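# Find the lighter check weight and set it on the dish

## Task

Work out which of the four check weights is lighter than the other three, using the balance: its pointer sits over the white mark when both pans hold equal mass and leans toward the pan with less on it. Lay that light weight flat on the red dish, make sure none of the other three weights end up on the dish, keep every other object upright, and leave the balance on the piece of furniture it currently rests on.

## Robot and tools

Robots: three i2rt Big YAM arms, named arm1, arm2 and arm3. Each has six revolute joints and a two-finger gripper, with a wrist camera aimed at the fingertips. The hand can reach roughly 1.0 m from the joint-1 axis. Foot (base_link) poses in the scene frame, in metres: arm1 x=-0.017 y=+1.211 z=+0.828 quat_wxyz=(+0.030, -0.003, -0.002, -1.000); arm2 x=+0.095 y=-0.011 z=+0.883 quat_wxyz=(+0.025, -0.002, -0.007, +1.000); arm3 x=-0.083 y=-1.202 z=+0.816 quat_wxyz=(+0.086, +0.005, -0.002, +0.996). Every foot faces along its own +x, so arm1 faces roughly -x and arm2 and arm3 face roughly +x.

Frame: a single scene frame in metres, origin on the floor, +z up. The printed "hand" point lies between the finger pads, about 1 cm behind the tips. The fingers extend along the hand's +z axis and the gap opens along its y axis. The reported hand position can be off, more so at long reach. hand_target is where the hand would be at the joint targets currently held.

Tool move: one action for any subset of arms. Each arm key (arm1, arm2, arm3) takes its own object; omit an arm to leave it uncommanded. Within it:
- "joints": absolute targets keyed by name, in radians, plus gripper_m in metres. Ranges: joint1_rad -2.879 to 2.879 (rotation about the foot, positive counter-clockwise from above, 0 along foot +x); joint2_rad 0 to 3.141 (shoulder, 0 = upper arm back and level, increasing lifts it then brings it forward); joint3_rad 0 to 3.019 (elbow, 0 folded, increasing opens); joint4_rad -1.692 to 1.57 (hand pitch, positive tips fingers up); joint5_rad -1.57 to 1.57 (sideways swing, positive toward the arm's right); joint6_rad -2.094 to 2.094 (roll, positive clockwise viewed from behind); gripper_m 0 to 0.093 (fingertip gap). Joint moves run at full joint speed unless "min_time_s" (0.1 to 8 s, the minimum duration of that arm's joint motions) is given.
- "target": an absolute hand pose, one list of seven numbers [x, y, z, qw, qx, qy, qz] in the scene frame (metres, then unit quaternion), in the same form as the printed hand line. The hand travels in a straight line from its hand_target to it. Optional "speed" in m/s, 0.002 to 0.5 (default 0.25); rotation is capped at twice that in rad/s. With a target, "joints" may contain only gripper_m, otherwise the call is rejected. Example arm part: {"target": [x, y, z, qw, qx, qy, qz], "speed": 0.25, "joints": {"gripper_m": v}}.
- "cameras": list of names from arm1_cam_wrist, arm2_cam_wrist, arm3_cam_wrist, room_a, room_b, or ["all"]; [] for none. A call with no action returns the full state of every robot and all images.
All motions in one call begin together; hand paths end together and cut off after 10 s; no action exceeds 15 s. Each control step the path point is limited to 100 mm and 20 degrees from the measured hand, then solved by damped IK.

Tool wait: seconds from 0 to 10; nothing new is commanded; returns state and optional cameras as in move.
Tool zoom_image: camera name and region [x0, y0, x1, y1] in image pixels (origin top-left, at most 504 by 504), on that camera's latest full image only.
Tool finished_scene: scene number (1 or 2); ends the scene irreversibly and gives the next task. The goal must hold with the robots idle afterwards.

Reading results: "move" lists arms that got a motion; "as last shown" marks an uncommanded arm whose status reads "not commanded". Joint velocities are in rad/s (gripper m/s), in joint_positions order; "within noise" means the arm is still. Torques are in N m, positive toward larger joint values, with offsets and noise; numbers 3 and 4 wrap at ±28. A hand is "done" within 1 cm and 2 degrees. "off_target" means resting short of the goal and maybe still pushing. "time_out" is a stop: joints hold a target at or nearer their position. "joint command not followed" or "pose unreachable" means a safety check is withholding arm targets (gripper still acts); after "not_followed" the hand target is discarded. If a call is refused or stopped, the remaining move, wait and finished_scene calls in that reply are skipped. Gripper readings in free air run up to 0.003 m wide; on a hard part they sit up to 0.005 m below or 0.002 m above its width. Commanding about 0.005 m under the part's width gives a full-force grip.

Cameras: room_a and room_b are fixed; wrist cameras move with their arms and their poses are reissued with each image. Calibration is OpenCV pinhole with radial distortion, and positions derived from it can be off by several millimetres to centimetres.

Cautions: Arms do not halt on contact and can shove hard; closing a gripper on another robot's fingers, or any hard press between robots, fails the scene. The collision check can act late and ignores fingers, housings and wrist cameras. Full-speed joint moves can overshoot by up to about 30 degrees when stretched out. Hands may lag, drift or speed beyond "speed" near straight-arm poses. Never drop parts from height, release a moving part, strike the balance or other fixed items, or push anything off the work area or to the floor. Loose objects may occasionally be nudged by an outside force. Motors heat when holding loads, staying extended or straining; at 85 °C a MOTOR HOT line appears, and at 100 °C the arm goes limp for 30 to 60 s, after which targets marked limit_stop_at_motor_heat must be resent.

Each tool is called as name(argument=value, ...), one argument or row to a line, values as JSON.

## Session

move(
)

zoom_image(
  camera="room_a",
  region=[290, 200, 370, 280],
)

zoom_image(
  camera="room_b",
  region=[410, 210, 510, 310],
)

Scene clock: 0.00 s.
Joint torques (N m): no reading
Heat: arm1: hottest joint2_rad 35 °C; arm2: hottest joint2_rad 29 °C; arm3: hottest joint2_rad 34 °C.
Joint velocities: within noise
arm1.joint_positions: joint1_rad=+0.776 joint2_rad=+0.602 joint3_rad=+1.507 joint4_rad=-1.261 joint5_rad=+0.098 joint6_rad=+0.607 gripper_m=+0.09396
arm1.joint_status: not commanded
arm1.hand: x=-0.1701 y=+1.0659 z=+1.4453 quat_wxyz=(-0.349, -0.815, -0.066, +0.457) (m; scene frame)
arm1.hand_target: x=-0.1672 y=+1.0691 z=+1.4583 quat_wxyz=(-0.357, -0.807, -0.065, +0.466) (m; scene frame)
arm1.hand_status: not commanded
arm2.joint_positions: joint1_rad=+0.021 joint2_rad=+0.603 joint3_rad=+1.379 joint4_rad=-1.633 joint5_rad=-0.031 joint6_rad=+0.148 gripper_m=+0.09396
arm2.joint_status: not commanded
arm2.hand: x=-0.0901 y=-0.0175 z=+1.3638 quat_wxyz=(+0.028, +0.934, -0.076, -0.347) (m; scene frame)
arm2.hand_target: x=-0.0886 y=-0.0177 z=+1.3730 quat_wxyz=(+0.029, +0.930, -0.075, -0.358) (m; scene frame)
arm2.hand_status: not commanded
arm3.joint_positions: joint1_rad=+0.525 joint2_rad=+0.628 joint3_rad=+1.422 joint4_rad=-1.611 joint5_rad=-0.278 joint6_rad=-0.485 gripper_m=+0.09396
arm3.joint_status: not commanded
arm3.hand: x=-0.2389 y=-1.3139 z=+1.3216 quat_wxyz=(+0.100, +0.819, +0.423, -0.374) (m; scene frame)
arm3.hand_target: x=-0.2372 y=-1.3133 z=+1.3292 quat_wxyz=(+0.099, +0.815, +0.422, -0.384) (m; scene frame)
arm3.hand_status: not commanded
pictures: arm1_cam_wrist, arm2_cam_wrist, arm3_cam_wrist, room_a, room_b
camera_calibration:
arm1_cam_wrist: T_world_to_cam=[[-0.42556, 0.75561, -0.49795, -0.15913], [0.81571, 0.08205, -0.57262, 0.91838], [-0.39182, -0.64986, -0.65127, 1.65793]] pos_world=[-0.16724, 1.12232, 1.5264]
arm2_cam_wrist: T_world_to_cam=[[0.10182, 0.98831, -0.1135, 0.18216], [0.9514, -0.13008, -0.27914, 0.5057], [-0.29064, -0.07956, -0.95352, 1.36181]] pos_world=[-0.10389, -0.00589, 1.46035]
arm3_cam_wrist: T_world_to_cam=[[-0.75947, 0.63816, 0.12632, 0.49296], [0.56873, 0.7456, -0.34731, 1.61149], [-0.31582, -0.19193, -0.9292, 0.99182]] pos_world=[-0.22889, -1.32575, 1.41902]

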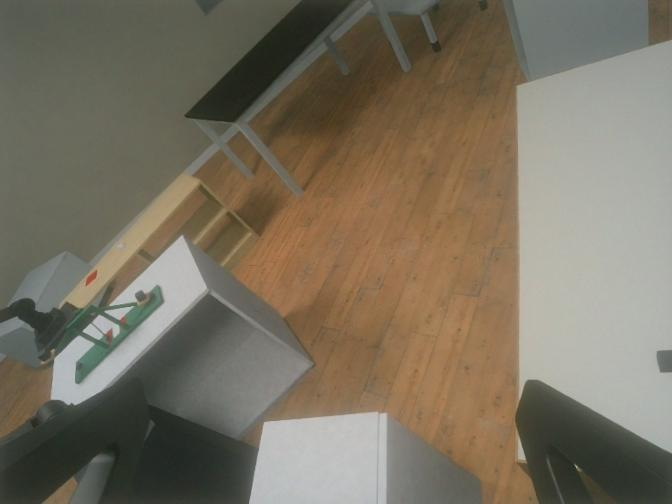

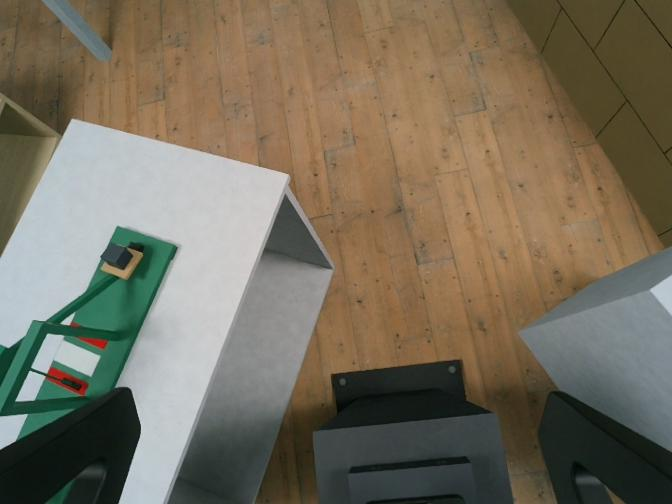

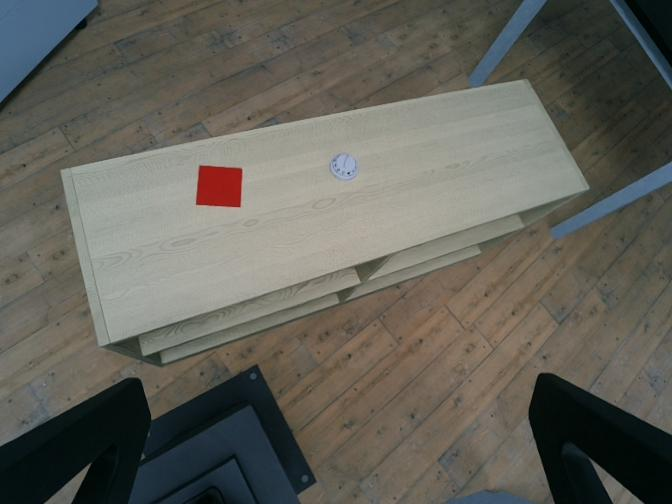

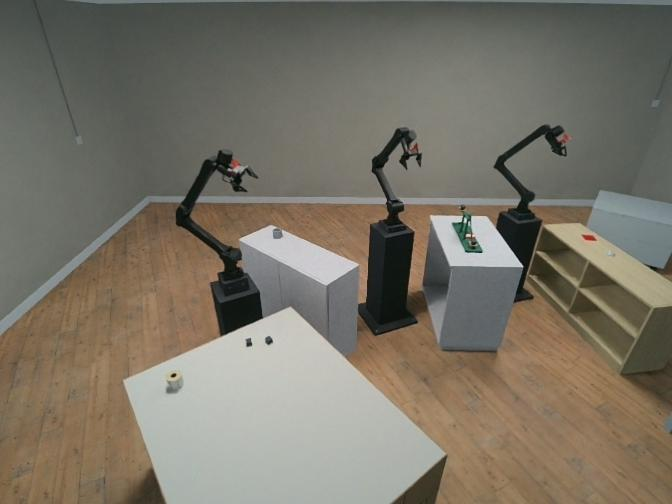

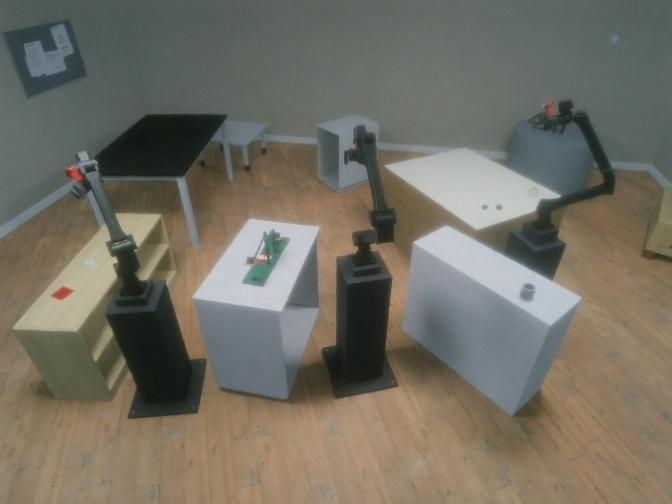

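Scaled by 6.300 from the camera's image (finer frame: 960x720).

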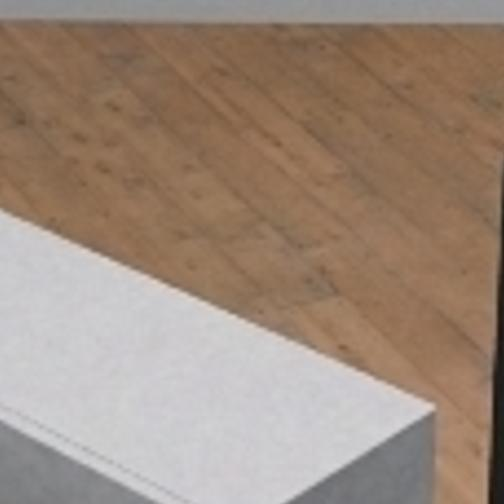

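Scaled by 5.040 from the camera's image (finer frame: 960x720).

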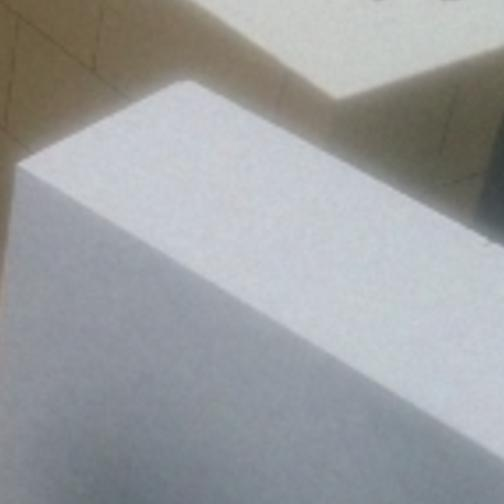

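zoom_image(
  camera="room_a",
  region=[430, 195, 510, 265],
)

zoom_image(
  camera="room_b",
  region=[230, 215, 310, 295],
)

zoom_image(
  camera="arm2_cam_wrist",
  region=[0, 210, 200, 430],
)

zoom_image(
  camera="arm1_cam_wrist",
  region=[30, 260, 190, 400],
)

Scaled by 6.300 from the camera's image (finer frame: 960x720).

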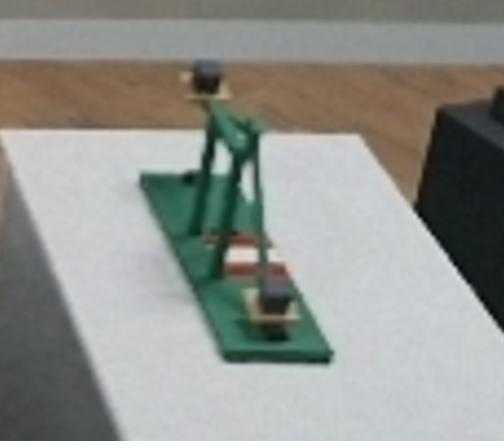

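Scaled by 6.300 from the camera's image (finer frame: 960x720).

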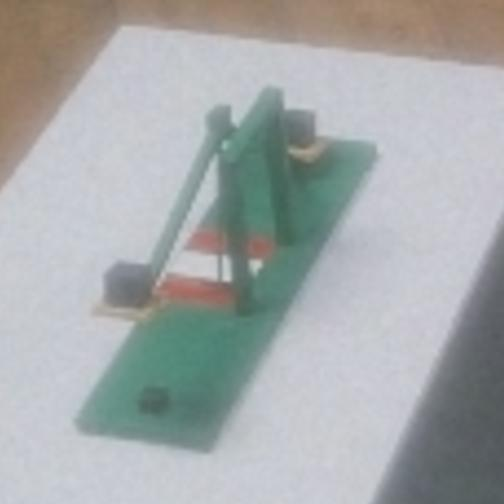

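Scaled by 2.291 from the camera's image (finer frame: 960x720).

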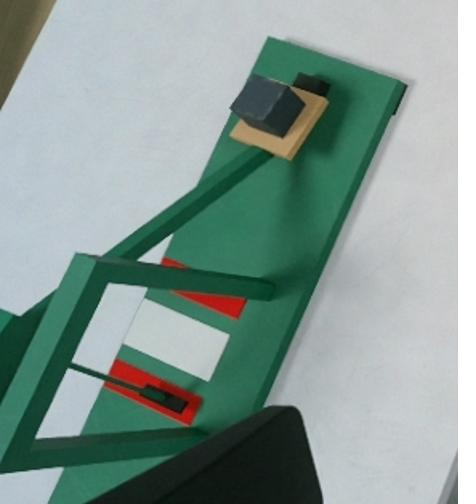

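Scaled by 3.150 from the camera's image (finer frame: 960x720).

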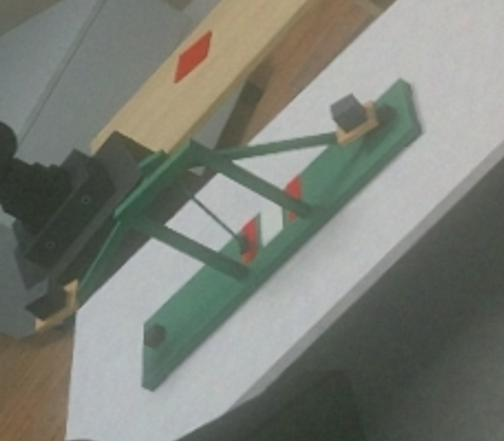

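move(
  arm3={"joints":{"joint1_rad":-1.56,"joint2_rad":1.2,"joint3_rad":1.5,"joint4_rad":-1.4,"joint5_rad":0,"joint6_rad":0}},
)

move(
  arm3={"target":[0.01,-0.62,1.07,0,-0.519,0.855,0],"speed":0.35},
  cameras=["arm3_cam_wrist","room_a","room_b"],
)

zoom_image(
  camera="room_a",
  region=[430, 170, 510, 250],
)

zoom_image(
  camera="room_b",
  region=[210, 205, 310, 285],
)

Scene clock: 3.57 s.
Joint torques (N m): arm1=[-0.67 3.02 9.8 2.13 0.09 -0.16] | arm2=[1.55 2.43 10.56 1.68 -0.03 0.07] | arm3=[-1.49 -10.29 9.17 1.29 0.04 0.02]
Heat: arm1: hottest joint2_rad 35 °C; arm2: hottest joint2_rad 29 °C; arm3: hottest joint2_rad 34 °C.
move: arm3 done
Joint velocities: within noise
arm1, arm2: as last shown
arm3.joint_positions: joint1_rad=-1.555 joint2_rad=+1.215 joint3_rad=+1.488 joint4_rad=-1.400 joint5_rad=+0.000 joint6_rad=-0.008 gripper_m=+0.09397
arm3.joint_status: all done
arm3.hand: x=-0.0127 y=-0.7813 z=+1.2064 quat_wxyz=(-0.166, +0.636, -0.739, -0.147)
arm3.hand_target: x=-0.0108 y=-0.7841 z=+1.2179 quat_wxyz=(-0.176, +0.629, -0.741, -0.156)
arm3.hand_status: not commanded
pictures: none

Scene clock: 5.47 s.
Joint torques (N m): arm1=[-0.5 2.55 9.83 2.03 0.12 -0.15] | arm2=[1.38 2.26 10.58 1.7 -0.02 0.1] | arm3=[-0.73 -17.38 11.23 0.17 -0.04 0.09]
Heat: arm1: hottest joint2_rad 35 °C; arm2: hottest joint2_rad 29 °C; arm3: hottest joint2_rad 35 °C.
move: arm3 off_target
Joint velocities: within noise
arm1, arm2: as last shown
arm3.joint_positions: joint1_rad=-1.552 joint2_rad=+1.877 joint3_rad=+1.946 joint4_rad=-1.652 joint5_rad=+0.013 joint6_rad=+0.320 gripper_m=+0.09397
arm3.joint_status: not commanded
arm3.hand: x=+0.0099 y=-0.6315 z=+1.0684 quat_wxyz=(+0.001, +0.522, -0.853, +0.004)
arm3.hand_target: x=+0.0099 y=-0.6203 z=+1.0698 quat_wxyz=(+0.000, +0.519, -0.855, +0.000)
arm3.hand_status: off_target (0.012 m and 0.6 deg from the pose sent, 0.212 m and 31.8 deg at the start)
arm3_cam_wrist: T_world_to_cam=[[0.8761, -0.48212, -0.00069, -0.30965], [-0.43681, -0.79438, 0.42209, -0.91124], [-0.20405, -0.36949, -0.90655, 0.82872]] pos_world=[0.04234, -0.56695, 1.1357]

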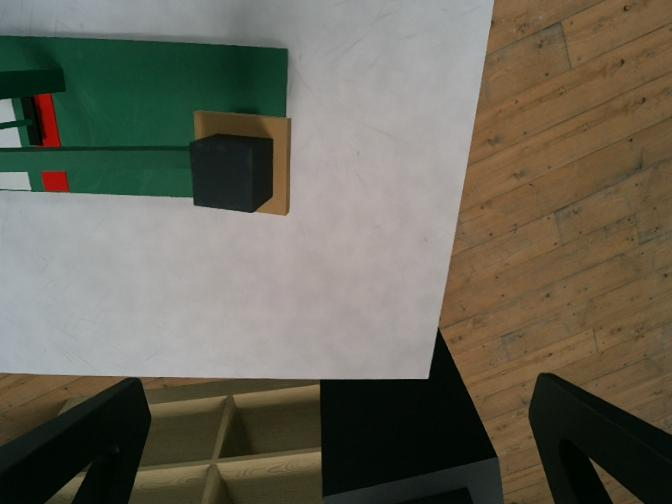

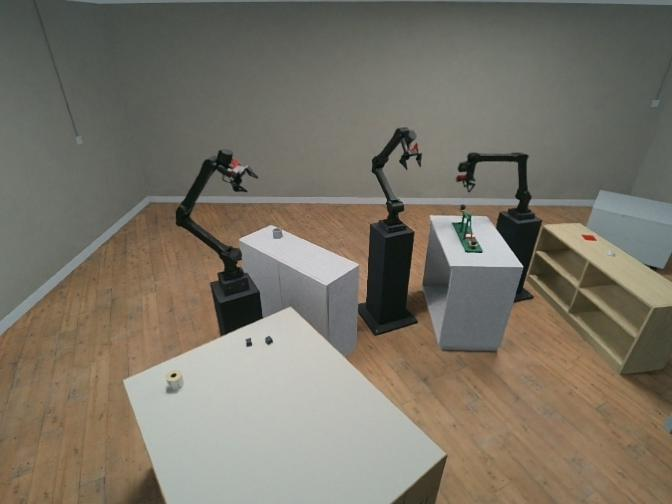

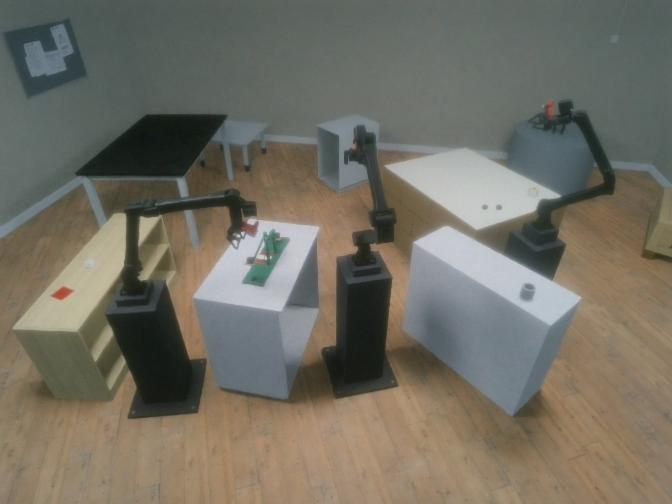

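Scaled by 6.300 from the camera's image (finer frame: 960x720).

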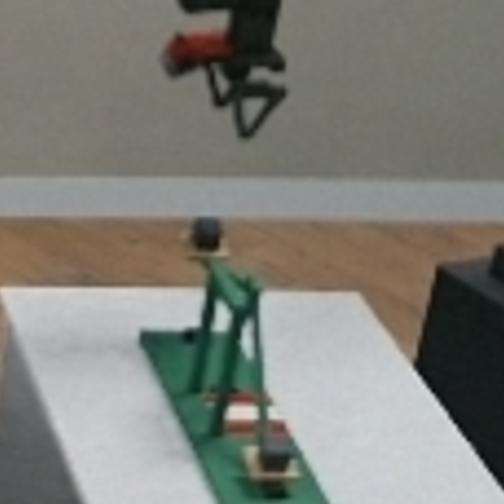

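Scaled by 5.040 from the camera's image (finer frame: 960x720).

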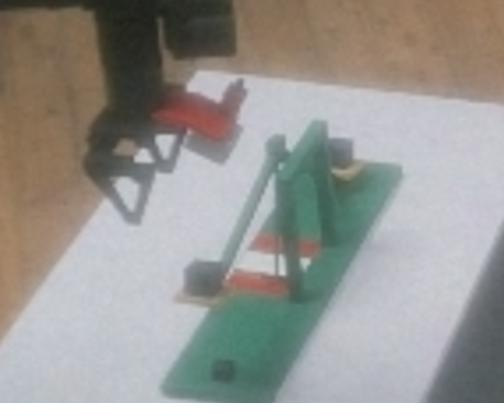

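move(
  arm3={"target":[-0.028,-0.58,0.985,0,-0.519,0.855,0],"speed":0.2},
  cameras=["arm3_cam_wrist","room_a","room_b"],
)

zoom_image(
  camera="room_a",
  region=[430, 170, 510, 250],
)

zoom_image(
  camera="room_b",
  region=[220, 215, 300, 285],
)

Scene clock: 7.13 s.
Joint torques (N m): arm1=[-0.15 3.02 9.68 2.15 0.07 -0.15] | arm2=[1.38 2.14 10.5 1.74 -0.01 0.07] | arm3=[-0.79 -19.19 8.9 0.83 -0.01 0.01]
Heat: arm1: hottest joint2_rad 35 °C; arm2: hottest joint2_rad 29 °C; arm3: hottest joint2_rad 35 °C.
move: arm3 off_target
Joint velocities: within noise
arm1, arm2: as last shown
arm3.joint_positions: joint1_rad=-1.481 joint2_rad=+1.988 joint3_rad=+1.920 joint4_rad=-1.504 joint5_rad=+0.012 joint6_rad=+0.388 gripper_m=+0.09397
arm3.joint_status: not commanded
arm3.hand: x=-0.0281 y=-0.5867 z=+0.9946 quat_wxyz=(-0.002, +0.523, -0.852, -0.001)
arm3.hand_target: x=-0.0280 y=-0.5803 z=+0.9851 quat_wxyz=(+0.000, +0.519, -0.855, +0.000)
arm3.hand_status: off_target (0.012 m and 0.6 deg from the pose sent, 0.105 m and 0.6 deg at the start)
arm3_cam_wrist: T_world_to_cam=[[0.87715, -0.48019, -0.00536, -0.24893], [-0.4355, -0.80012, 0.4125, -0.85496], [-0.20237, -0.35949, -0.91094, 0.7809]] pos_world=[0.00404, -0.52288, 1.06269]

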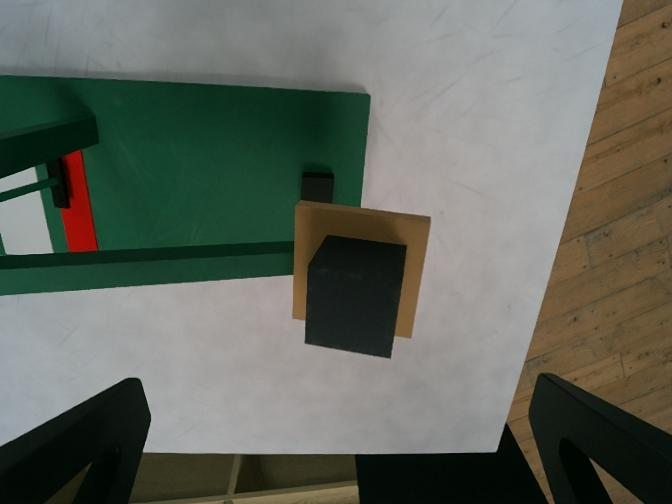

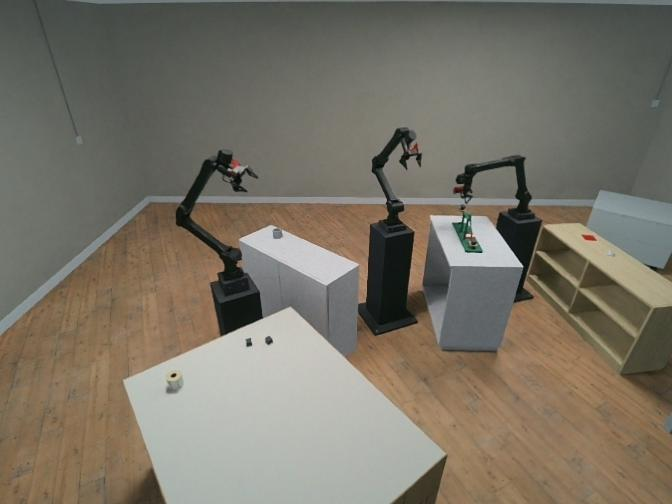

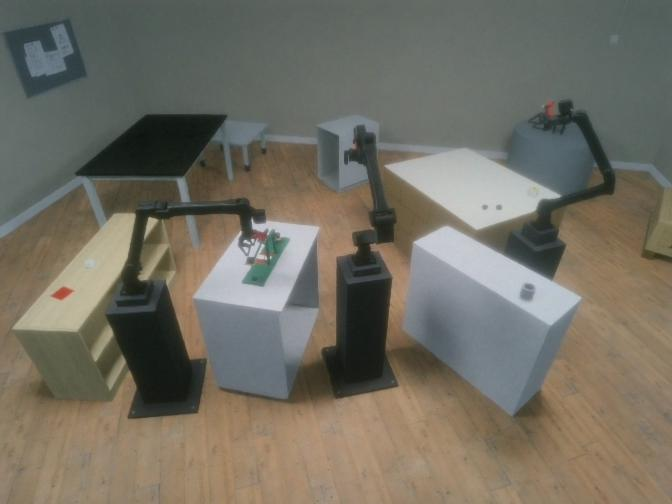

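Scaled by 6.300 from the camera's image (finer frame: 960x720).

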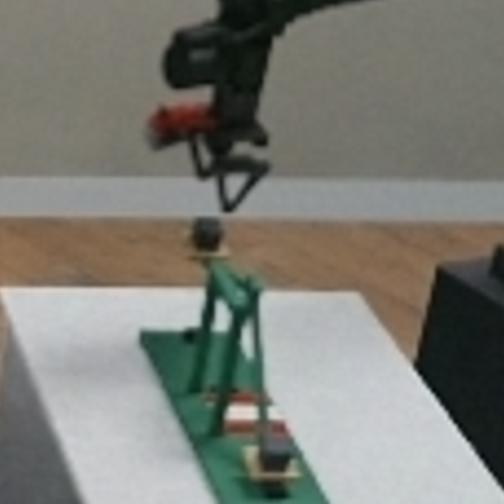

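Scaled by 6.300 from the camera's image (finer frame: 960x720).

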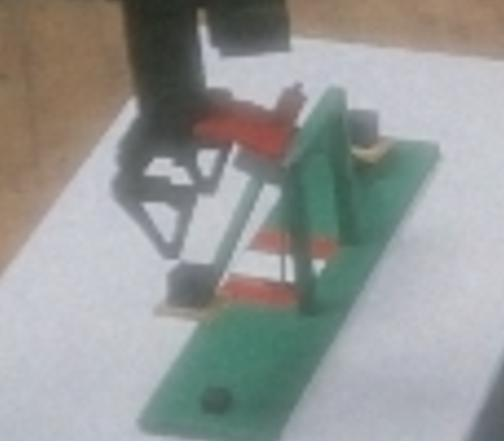

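move(
  arm3={"target":[-0.029,-0.581,0.93,0,-0.519,0.855,0],"speed":0.1},
  cameras=["arm3_cam_wrist","room_a"],
)

zoom_image(
  camera="room_a",
  region=[430, 170, 510, 250],
)

Scene clock: 12.23 s.
Joint torques (N m): arm1=[-0.15 2.9 9.84 2.15 0.1 -0.14] | arm2=[1.49 2.2 10.59 1.76 -0.02 0.08] | arm3=[-1.03 -18.14 7.62 0.95 -0.01 0.05]
Heat: arm1: hottest joint2_rad 35 °C; arm2: hottest joint3_rad 30 °C; arm3: hottest joint2_rad 35 °C.
move: arm3 off_target
Joint velocities: within noise
arm1, arm2: as last shown
arm3.joint_positions: joint1_rad=-1.481 joint2_rad=+1.993 joint3_rad=+1.821 joint4_rad=-1.372 joint5_rad=+0.012 joint6_rad=+0.389 gripper_m=+0.09397
arm3.joint_status: not commanded
arm3.hand: x=-0.0282 y=-0.5827 z=+0.9541 quat_wxyz=(-0.010, +0.522, -0.853, -0.012)
arm3.hand_target: x=-0.0290 y=-0.5818 z=+0.9305 quat_wxyz=(+0.000, +0.519, -0.855, +0.000)
arm3.hand_status: off_target (0.024 m and 1.9 deg from the pose sent, 0.065 m and 0.6 deg at the start)
arm3_cam_wrist: T_world_to_cam=[[0.87648, -0.48114, -0.01686, -0.23668], [-0.43759, -0.81077, 0.38881, -0.81876], [-0.20074, -0.33341, -0.92116, 0.77045]] pos_world=[0.00383, -0.52083, 1.02407]

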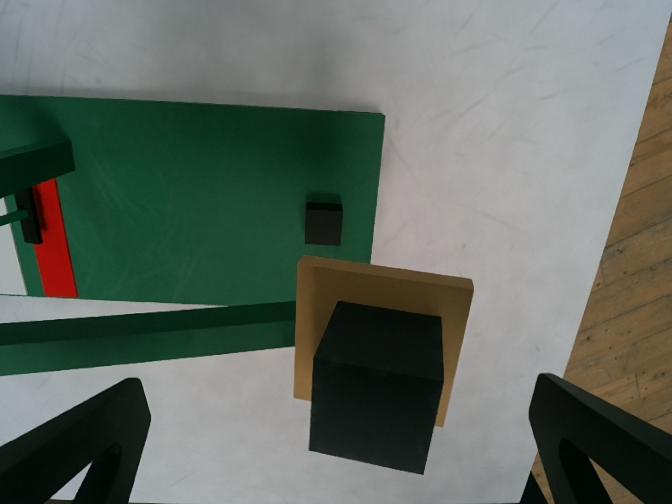

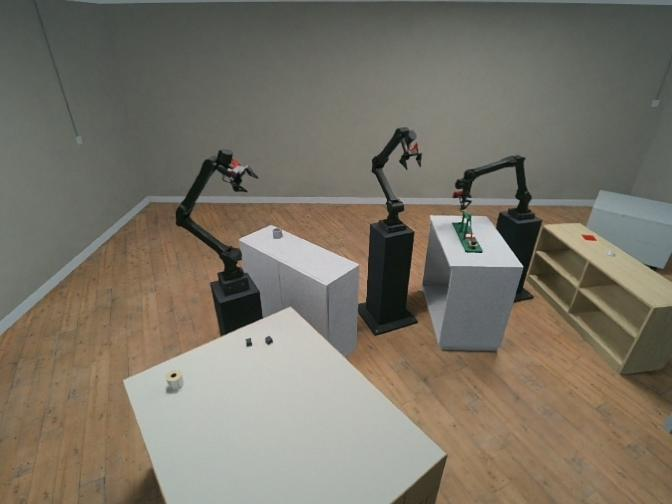

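Scaled by 6.300 from the camera's image (finer frame: 960x720).

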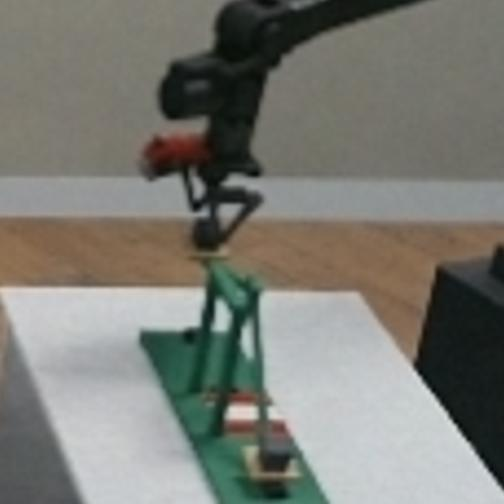

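move(
  arm3={"target":[-0.023,-0.583,0.915,0,-0.519,0.855,0],"speed":0.1},
  cameras=["arm3_cam_wrist"],
)

Scene clock: 13.53 s.
Joint torques (N m): arm1=[-0.32 3.25 9.63 2.13 0.09 -0.13] | arm2=[1.49 2.37 10.54 1.76 -0.02 0.09] | arm3=[-1.61 -18.2 7.5 1.03 -0.02 -0.06]
Heat: arm1: hottest joint2_rad 35 °C; arm2: hottest joint3_rad 30 °C; arm3: hottest joint2_rad 35 °C.
move: arm3 off_target
Joint velocities: within noise
arm1, arm2: as last shown
arm3.joint_positions: joint1_rad=-1.483 joint2_rad=+1.997 joint3_rad=+1.791 joint4_rad=-1.335 joint5_rad=+0.012 joint6_rad=+0.389 gripper_m=+0.09397
arm3.joint_status: not commanded
arm3.hand: x=-0.0272 y=-0.5833 z=+0.9404 quat_wxyz=(-0.011, +0.521, -0.853, -0.013)
arm3.hand_target: x=-0.0232 y=-0.5838 z=+0.9154 quat_wxyz=(+0.000, +0.519, -0.855, +0.000)
arm3.hand_status: off_target (0.026 m and 2.0 deg from the pose sent, 0.039 m and 1.9 deg at the start)
arm3_cam_wrist: T_world_to_cam=[[0.87555, -0.4828, -0.01788, -0.23823], [-0.43927, -0.81093, 0.38657, -0.81153], [-0.20113, -0.33061, -0.92209, 0.76036]] pos_world=[0.00503, -0.52173, 1.01057]

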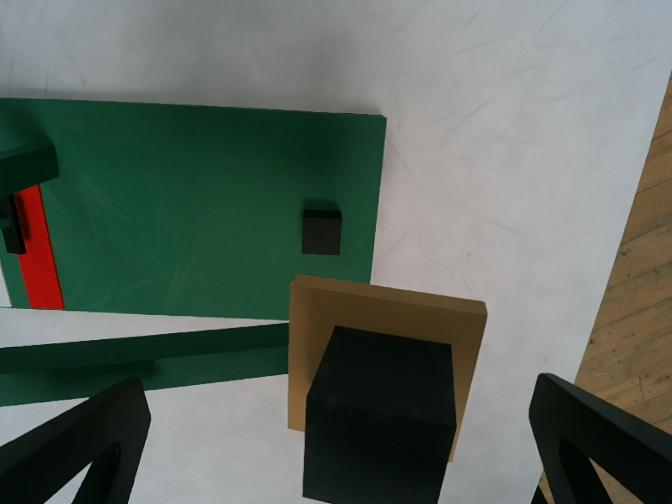

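move(
  arm3={"target":[-0.012,-0.588,0.911,0,-0.519,0.855,0],"speed":0.1},
)

move(
  arm3={"joints":{"gripper_m":0.026}},
  cameras=["arm3_cam_wrist"],
)

Scene clock: 14.80 s.
Joint torques (N m): arm1=[-0.26 2.43 9.85 2.1 0.07 -0.13] | arm2=[1.61 2.14 10.5 1.74 -0.02 0.08] | arm3=[-1.32 -18.67 7.45 0.9 -0.01 -0.13]
Heat: arm1: hottest joint2_rad 35 °C; arm2: hottest joint3_rad 31 °C; arm3: hottest joint2_rad 35 °C.
move: arm3 off_target
Joint velocities: within noise
arm1, arm2: as last shown
arm3.joint_positions: joint1_rad=-1.505 joint2_rad=+1.997 joint3_rad=+1.769 joint4_rad=-1.320 joint5_rad=+0.012 joint6_rad=+0.378 gripper_m=+0.09397
arm3.joint_status: not commanded
arm3.hand: x=-0.0142 y=-0.5880 z=+0.9321 quat_wxyz=(-0.009, +0.517, -0.856, -0.010)
arm3.hand_target: x=-0.0122 y=-0.5886 z=+0.9112 quat_wxyz=(+0.000, +0.519, -0.855, +0.000)
arm3.hand_status: off_target (0.021 m and 1.6 deg from the pose sent, 0.033 m and 2.0 deg at the start)
pictures: none

Scene clock: 15.53 s.
Joint torques (N m): arm1=[-0.03 2.55 9.74 2.18 0.09 -0.11] | arm2=[1.49 2.32 10.56 1.77 -0.04 0.09] | arm3=[-1.32 -18.43 7.45 0.88 0.14 -0.13]
Heat: arm1: hottest joint2_rad 35 °C; arm2: hottest joint3_rad 31 °C; arm3: hottest joint2_rad 35 °C.
move: arm3 off_target
Joint velocities: within noise
arm1, arm2: as last shown
arm3.joint_positions: joint1_rad=-1.505 joint2_rad=+1.997 joint3_rad=+1.769 joint4_rad=-1.319 joint5_rad=+0.008 joint6_rad=+0.378 gripper_m=+0.03296
arm3.joint_status: gripper_m off_target (ended at +0.03298, target +0.02600)
arm3.hand: x=-0.0148 y=-0.5877 z=+0.9322 quat_wxyz=(-0.008, +0.517, -0.856, -0.012)
arm3.hand_target: x=-0.0122 y=-0.5886 z=+0.9112 quat_wxyz=(+0.000, +0.519, -0.855, +0.000)
arm3.hand_status: not commanded
arm3_cam_wrist: T_world_to_cam=[[0.87054, -0.49174, -0.01882, -0.25573], [-0.44583, -0.80429, 0.39288, -0.8086], [-0.20834, -0.33363, -0.9194, 0.7493]] pos_world=[0.01823, -0.52611, 1.00178]

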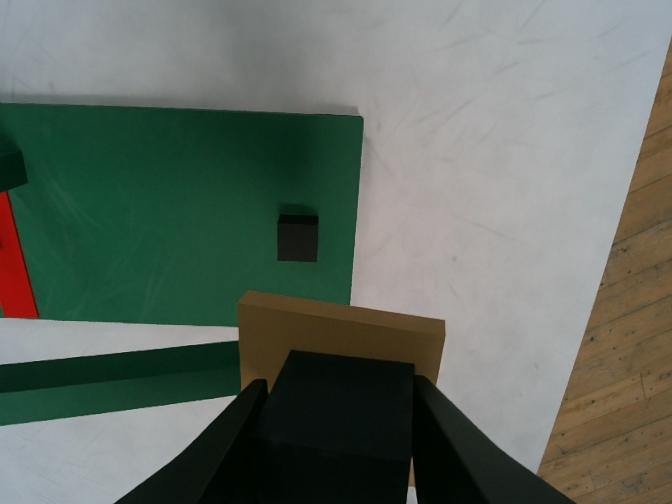

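move(
  arm3={"target":[-0.012,-0.595,1.06,0,-0.519,0.855,0],"speed":0.25},
)

move(
  arm3={"joints":{"joint1_rad":1.17,"joint2_rad":1.3,"joint3_rad":1.5,"joint4_rad":-1.45,"joint5_rad":0,"joint6_rad":0},"min_time_s":2.2},
  cameras=["arm3_cam_wrist"],
)

Scene clock: 17.30 s.
Joint torques (N m): arm1=[-0.21 2.9 9.83 2.09 0.1 -0.13] | arm2=[1.55 2.37 10.58 1.78 -0.03 0.08] | arm3=[-1.26 -20.07 11.66 0.28 0.15 -0.11]
Heat: arm1: hottest joint3_rad 36 °C; arm2: hottest joint3_rad 31 °C; arm3: hottest joint2_rad 36 °C.
move: arm3 off_target
Joint velocities: within noise
arm1.joint_positions: joint1_rad=+0.776 joint2_rad=+0.602 joint3_rad=+1.507 joint4_rad=-1.261 joint5_rad=+0.098 joint6_rad=+0.607 gripper_m=+0.09396
arm1.joint_status: not commanded
arm1.hand: x=-0.1701 y=+1.0659 z=+1.4453 quat_wxyz=(-0.349, -0.815, -0.066, +0.457)
arm1.hand_target: x=-0.1672 y=+1.0691 z=+1.4583 quat_wxyz=(-0.357, -0.807, -0.065, +0.466)
arm1.hand_status: not commanded
arm2.joint_positions: joint1_rad=+0.021 joint2_rad=+0.603 joint3_rad=+1.379 joint4_rad=-1.633 joint5_rad=-0.031 joint6_rad=+0.148 gripper_m=+0.09396
arm2.joint_status: not commanded
arm2.hand: x=-0.0901 y=-0.0175 z=+1.3638 quat_wxyz=(+0.028, +0.934, -0.076, -0.347)
arm2.hand_target: x=-0.0886 y=-0.0177 z=+1.3730 quat_wxyz=(+0.029, +0.930, -0.075, -0.358)
arm2.hand_status: not commanded
arm3.joint_positions: joint1_rad=-1.505 joint2_rad=+1.964 joint3_rad=+2.014 joint4_rad=-1.661 joint5_rad=+0.008 joint6_rad=+0.377 gripper_m=+0.03296
arm3.joint_status: not commanded
arm3.hand: x=-0.0153 y=-0.6051 z=+1.0448 quat_wxyz=(+0.011, +0.517, -0.856, +0.013)
arm3.hand_target: x=-0.0120 y=-0.5958 z=+1.0600 quat_wxyz=(+0.000, +0.519, -0.855, +0.000)
arm3.hand_status: off_target (0.019 m and 2.0 deg from the pose sent, 0.128 m and 1.7 deg at the start)
pictures: none

Scene clock: 20.17 s.
Joint torques (N m): arm1=[-0.73 3.08 9.78 2.07 0.11 -0.16] | arm2=[1.55 2.43 10.58 1.78 -0.03 0.1] | arm3=[-0.97 -11.28 8.2 1.57 0.07 -0.13]
Heat: arm1: hottest joint3_rad 36 °C; arm2: hottest joint3_rad 32 °C; arm3: hottest joint2_rad 36 °C.
move: arm3 done
Joint velocities: within noise
arm1, arm2: as last shown
arm3.joint_positions: joint1_rad=+1.166 joint2_rad=+1.307 joint3_rad=+1.501 joint4_rad=-1.463 joint5_rad=+0.000 joint6_rad=+0.009 gripper_m=+0.03296
arm3.joint_status: all done
arm3.hand: x=-0.3186 y=-1.5699 z=+1.1670 quat_wxyz=(+0.068, +0.871, +0.468, -0.134)
arm3.hand_target: x=-0.3179 y=-1.5719 z=+1.1706 quat_wxyz=(+0.072, +0.866, +0.473, -0.143)
arm3.hand_status: not commanded
arm3_cam_wrist: T_world_to_cam=[[-0.8182, 0.57488, -0.00747, 0.65324], [0.56945, 0.81214, 0.12709, 1.34507], [0.07913, 0.09973, -0.99186, 1.43074]] pos_world=[-0.34469, -1.6106, 1.25304]

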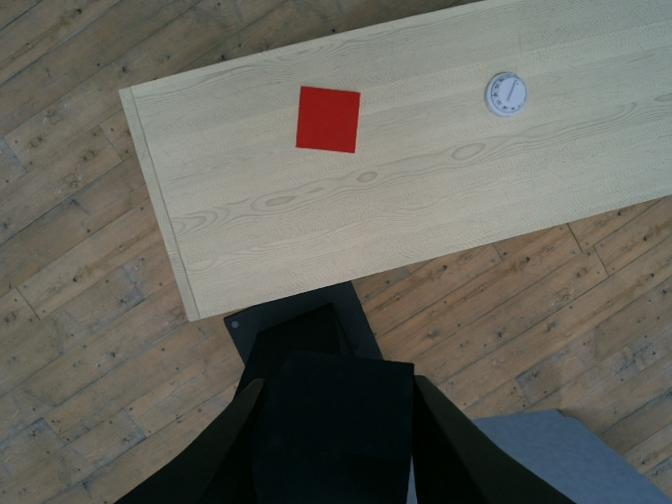

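move(
  arm3={"target":[-0.405,-1.728,0.735,0.0,0.872,0.490,0.0],"speed":0.4},
  cameras=["arm3_cam_wrist","room_a","room_b"],
)

zoom_image(
  camera="room_b",
  region=[20, 240, 110, 320],
)

zoom_image(
  camera="room_a",
  region=[540, 190, 630, 270],
)

Scene clock: 22.80 s.
Joint torques (N m): arm1=[-0.09 3.02 9.74 2.06 0.11 -0.14] | arm2=[1.61 2.32 10.55 1.7 -0.03 0.09] | arm3=[-0.85 -20.42 9.32 0.23 -0.05 -0.13]
Heat: arm1: hottest joint3_rad 36 °C; arm2: hottest joint3_rad 32 °C; arm3: hottest joint2_rad 36 °C.
move: arm3 off_target
Joint velocities: arm1=[within noise] | arm2=[0.005 0.005 -0.046 -0.017 0.022 -0.066 0] | arm3=[within noise]
arm1, arm2: as last shown
arm3.joint_positions: joint1_rad=+1.186 joint2_rad=+2.209 joint3_rad=+1.564 joint4_rad=-0.939 joint5_rad=-0.008 joint6_rad=+0.006 gripper_m=+0.03296
arm3.joint_status: not commanded
arm3.hand: x=-0.4022 y=-1.7142 z=+0.7331 quat_wxyz=(-0.004, +0.876, +0.483, +0.005)
arm3.hand_target: x=-0.4048 y=-1.7277 z=+0.7351 quat_wxyz=(+0.000, +0.872, +0.490, +0.000)
arm3.hand_status: off_target (0.014 m and 1.2 deg from the pose sent, 0.468 m and 17.4 deg at the start)
arm3_cam_wrist: T_world_to_cam=[[-0.82872, 0.55965, -0.00307, 0.63116], [0.50458, 0.74953, 0.42849, 1.21061], [0.2421, 0.35355, -0.90354, 1.45727]] pos_world=[-0.4406, -1.77584, 0.7999]

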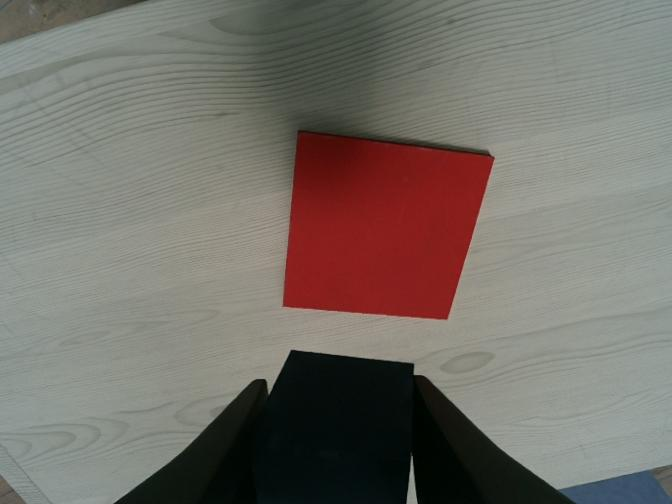

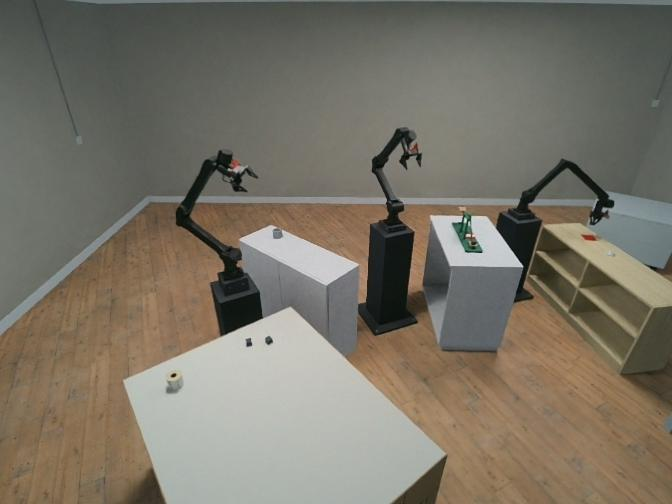

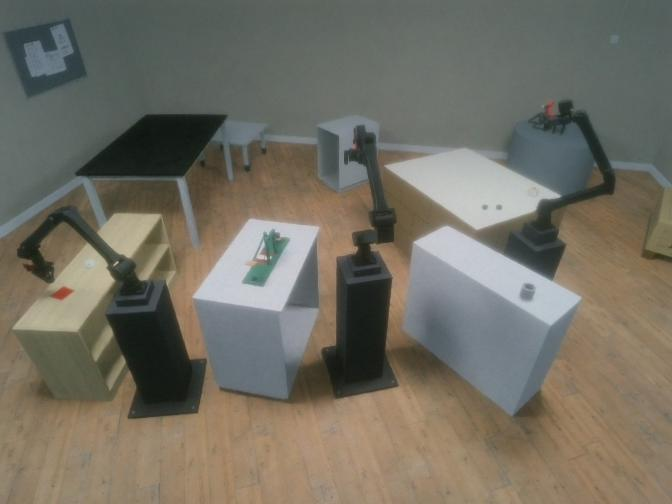

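Scaled by 5.600 from the camera's image (finer frame: 960x720).

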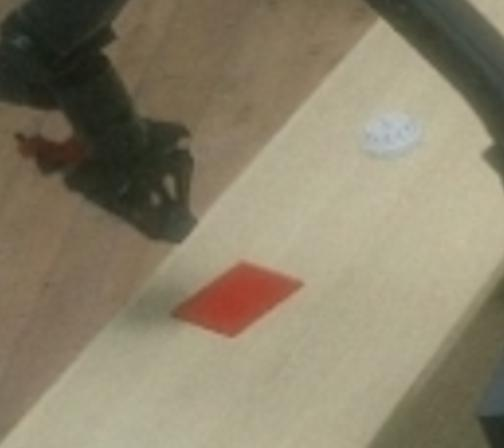

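Scaled by 5.600 from the camera's image (finer frame: 960x720).

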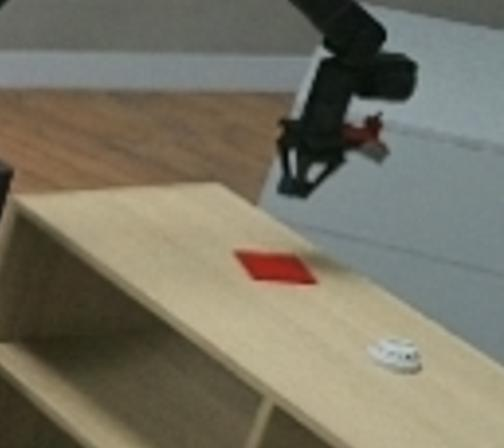

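move(
  arm3={"target":[-0.411,-1.713,0.66,0.0,0.872,0.490,0.0],"speed":0.15},
  cameras=["arm3_cam_wrist","room_a","room_b"],
)

zoom_image(
  camera="room_b",
  region=[20, 240, 110, 320],
)

zoom_image(
  camera="room_a",
  region=[550, 190, 630, 260],
)

Scene clock: 24.53 s.
Joint torques (N m): arm1=[-0.15 3.19 9.89 2.15 0.09 -0.11] | arm2=[1.55 2.32 10.59 1.76 -0.03 0.09] | arm3=[-1.96 -20.42 6.49 0.88 -0.03 -0.13]
Heat: arm1: hottest joint3_rad 37 °C; arm2: hottest joint3_rad 32 °C; arm3: hottest joint2_rad 36 °C.
move: arm3 off_target
Joint velocities: within noise
arm1, arm2: as last shown
arm3.joint_positions: joint1_rad=+1.180 joint2_rad=+2.312 joint3_rad=+1.558 joint4_rad=-0.811 joint5_rad=-0.008 joint6_rad=-0.014 gripper_m=+0.03296
arm3.joint_status: not commanded
arm3.hand: x=-0.4078 y=-1.7151 z=+0.6711 quat_wxyz=(+0.000, +0.872, +0.489, -0.003)
arm3.hand_target: x=-0.4108 y=-1.7128 z=+0.6602 quat_wxyz=(+0.000, +0.872, +0.490, +0.000)
arm3.hand_status: off_target (0.012 m and 0.4 deg from the pose sent, 0.074 m and 1.2 deg at the start)
arm3_cam_wrist: T_world_to_cam=[[-0.8367, 0.54764, -0.00401, 0.60355], [0.49792, 0.76374, 0.41084, 1.27416], [0.22805, 0.34175, -0.9117, 1.3824]] pos_world=[-0.44469, -1.77609, 0.73929]

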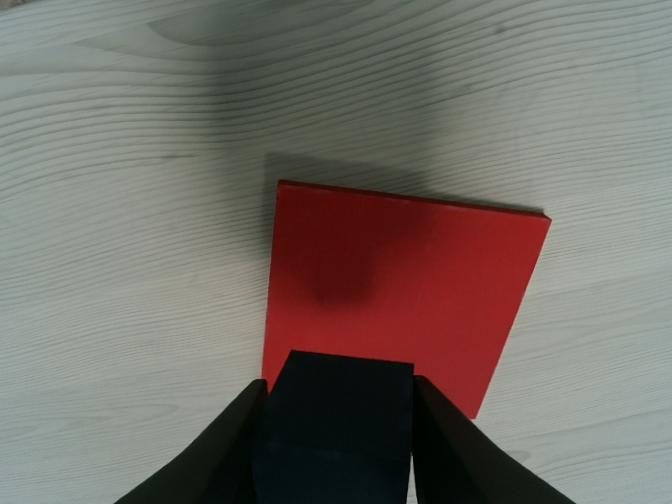

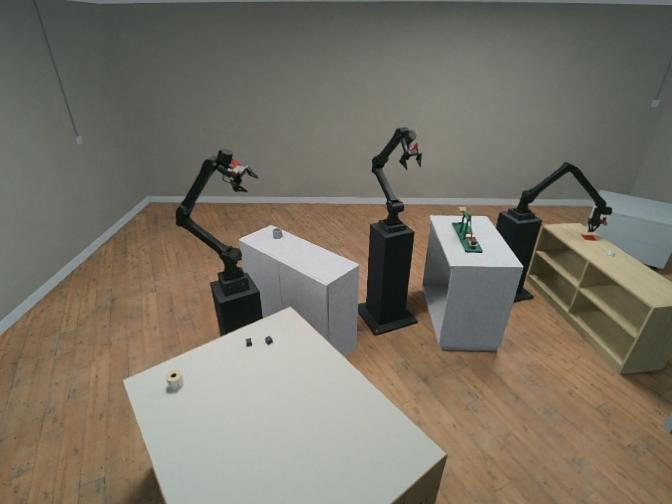

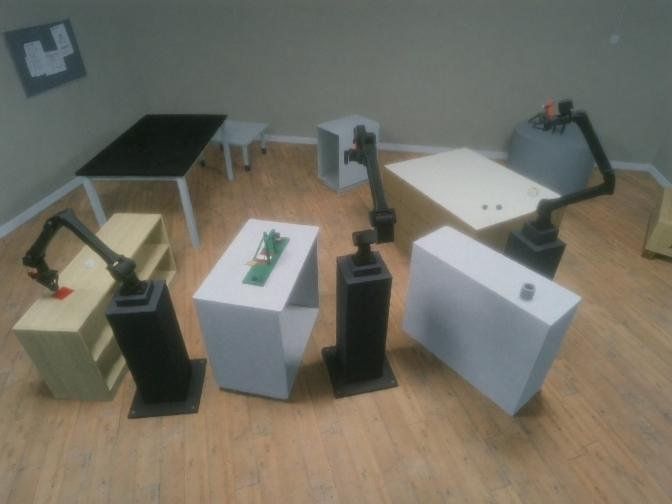

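Scaled by 5.600 from the camera's image (finer frame: 960x720).

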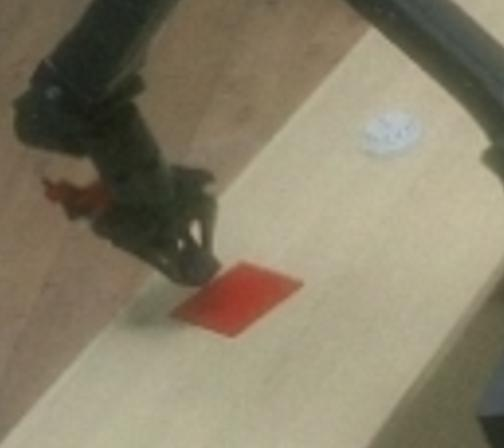

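Scaled by 6.300 from the camera's image (finer frame: 960x720).

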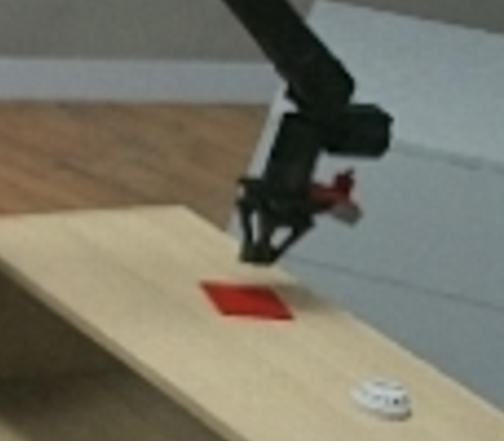

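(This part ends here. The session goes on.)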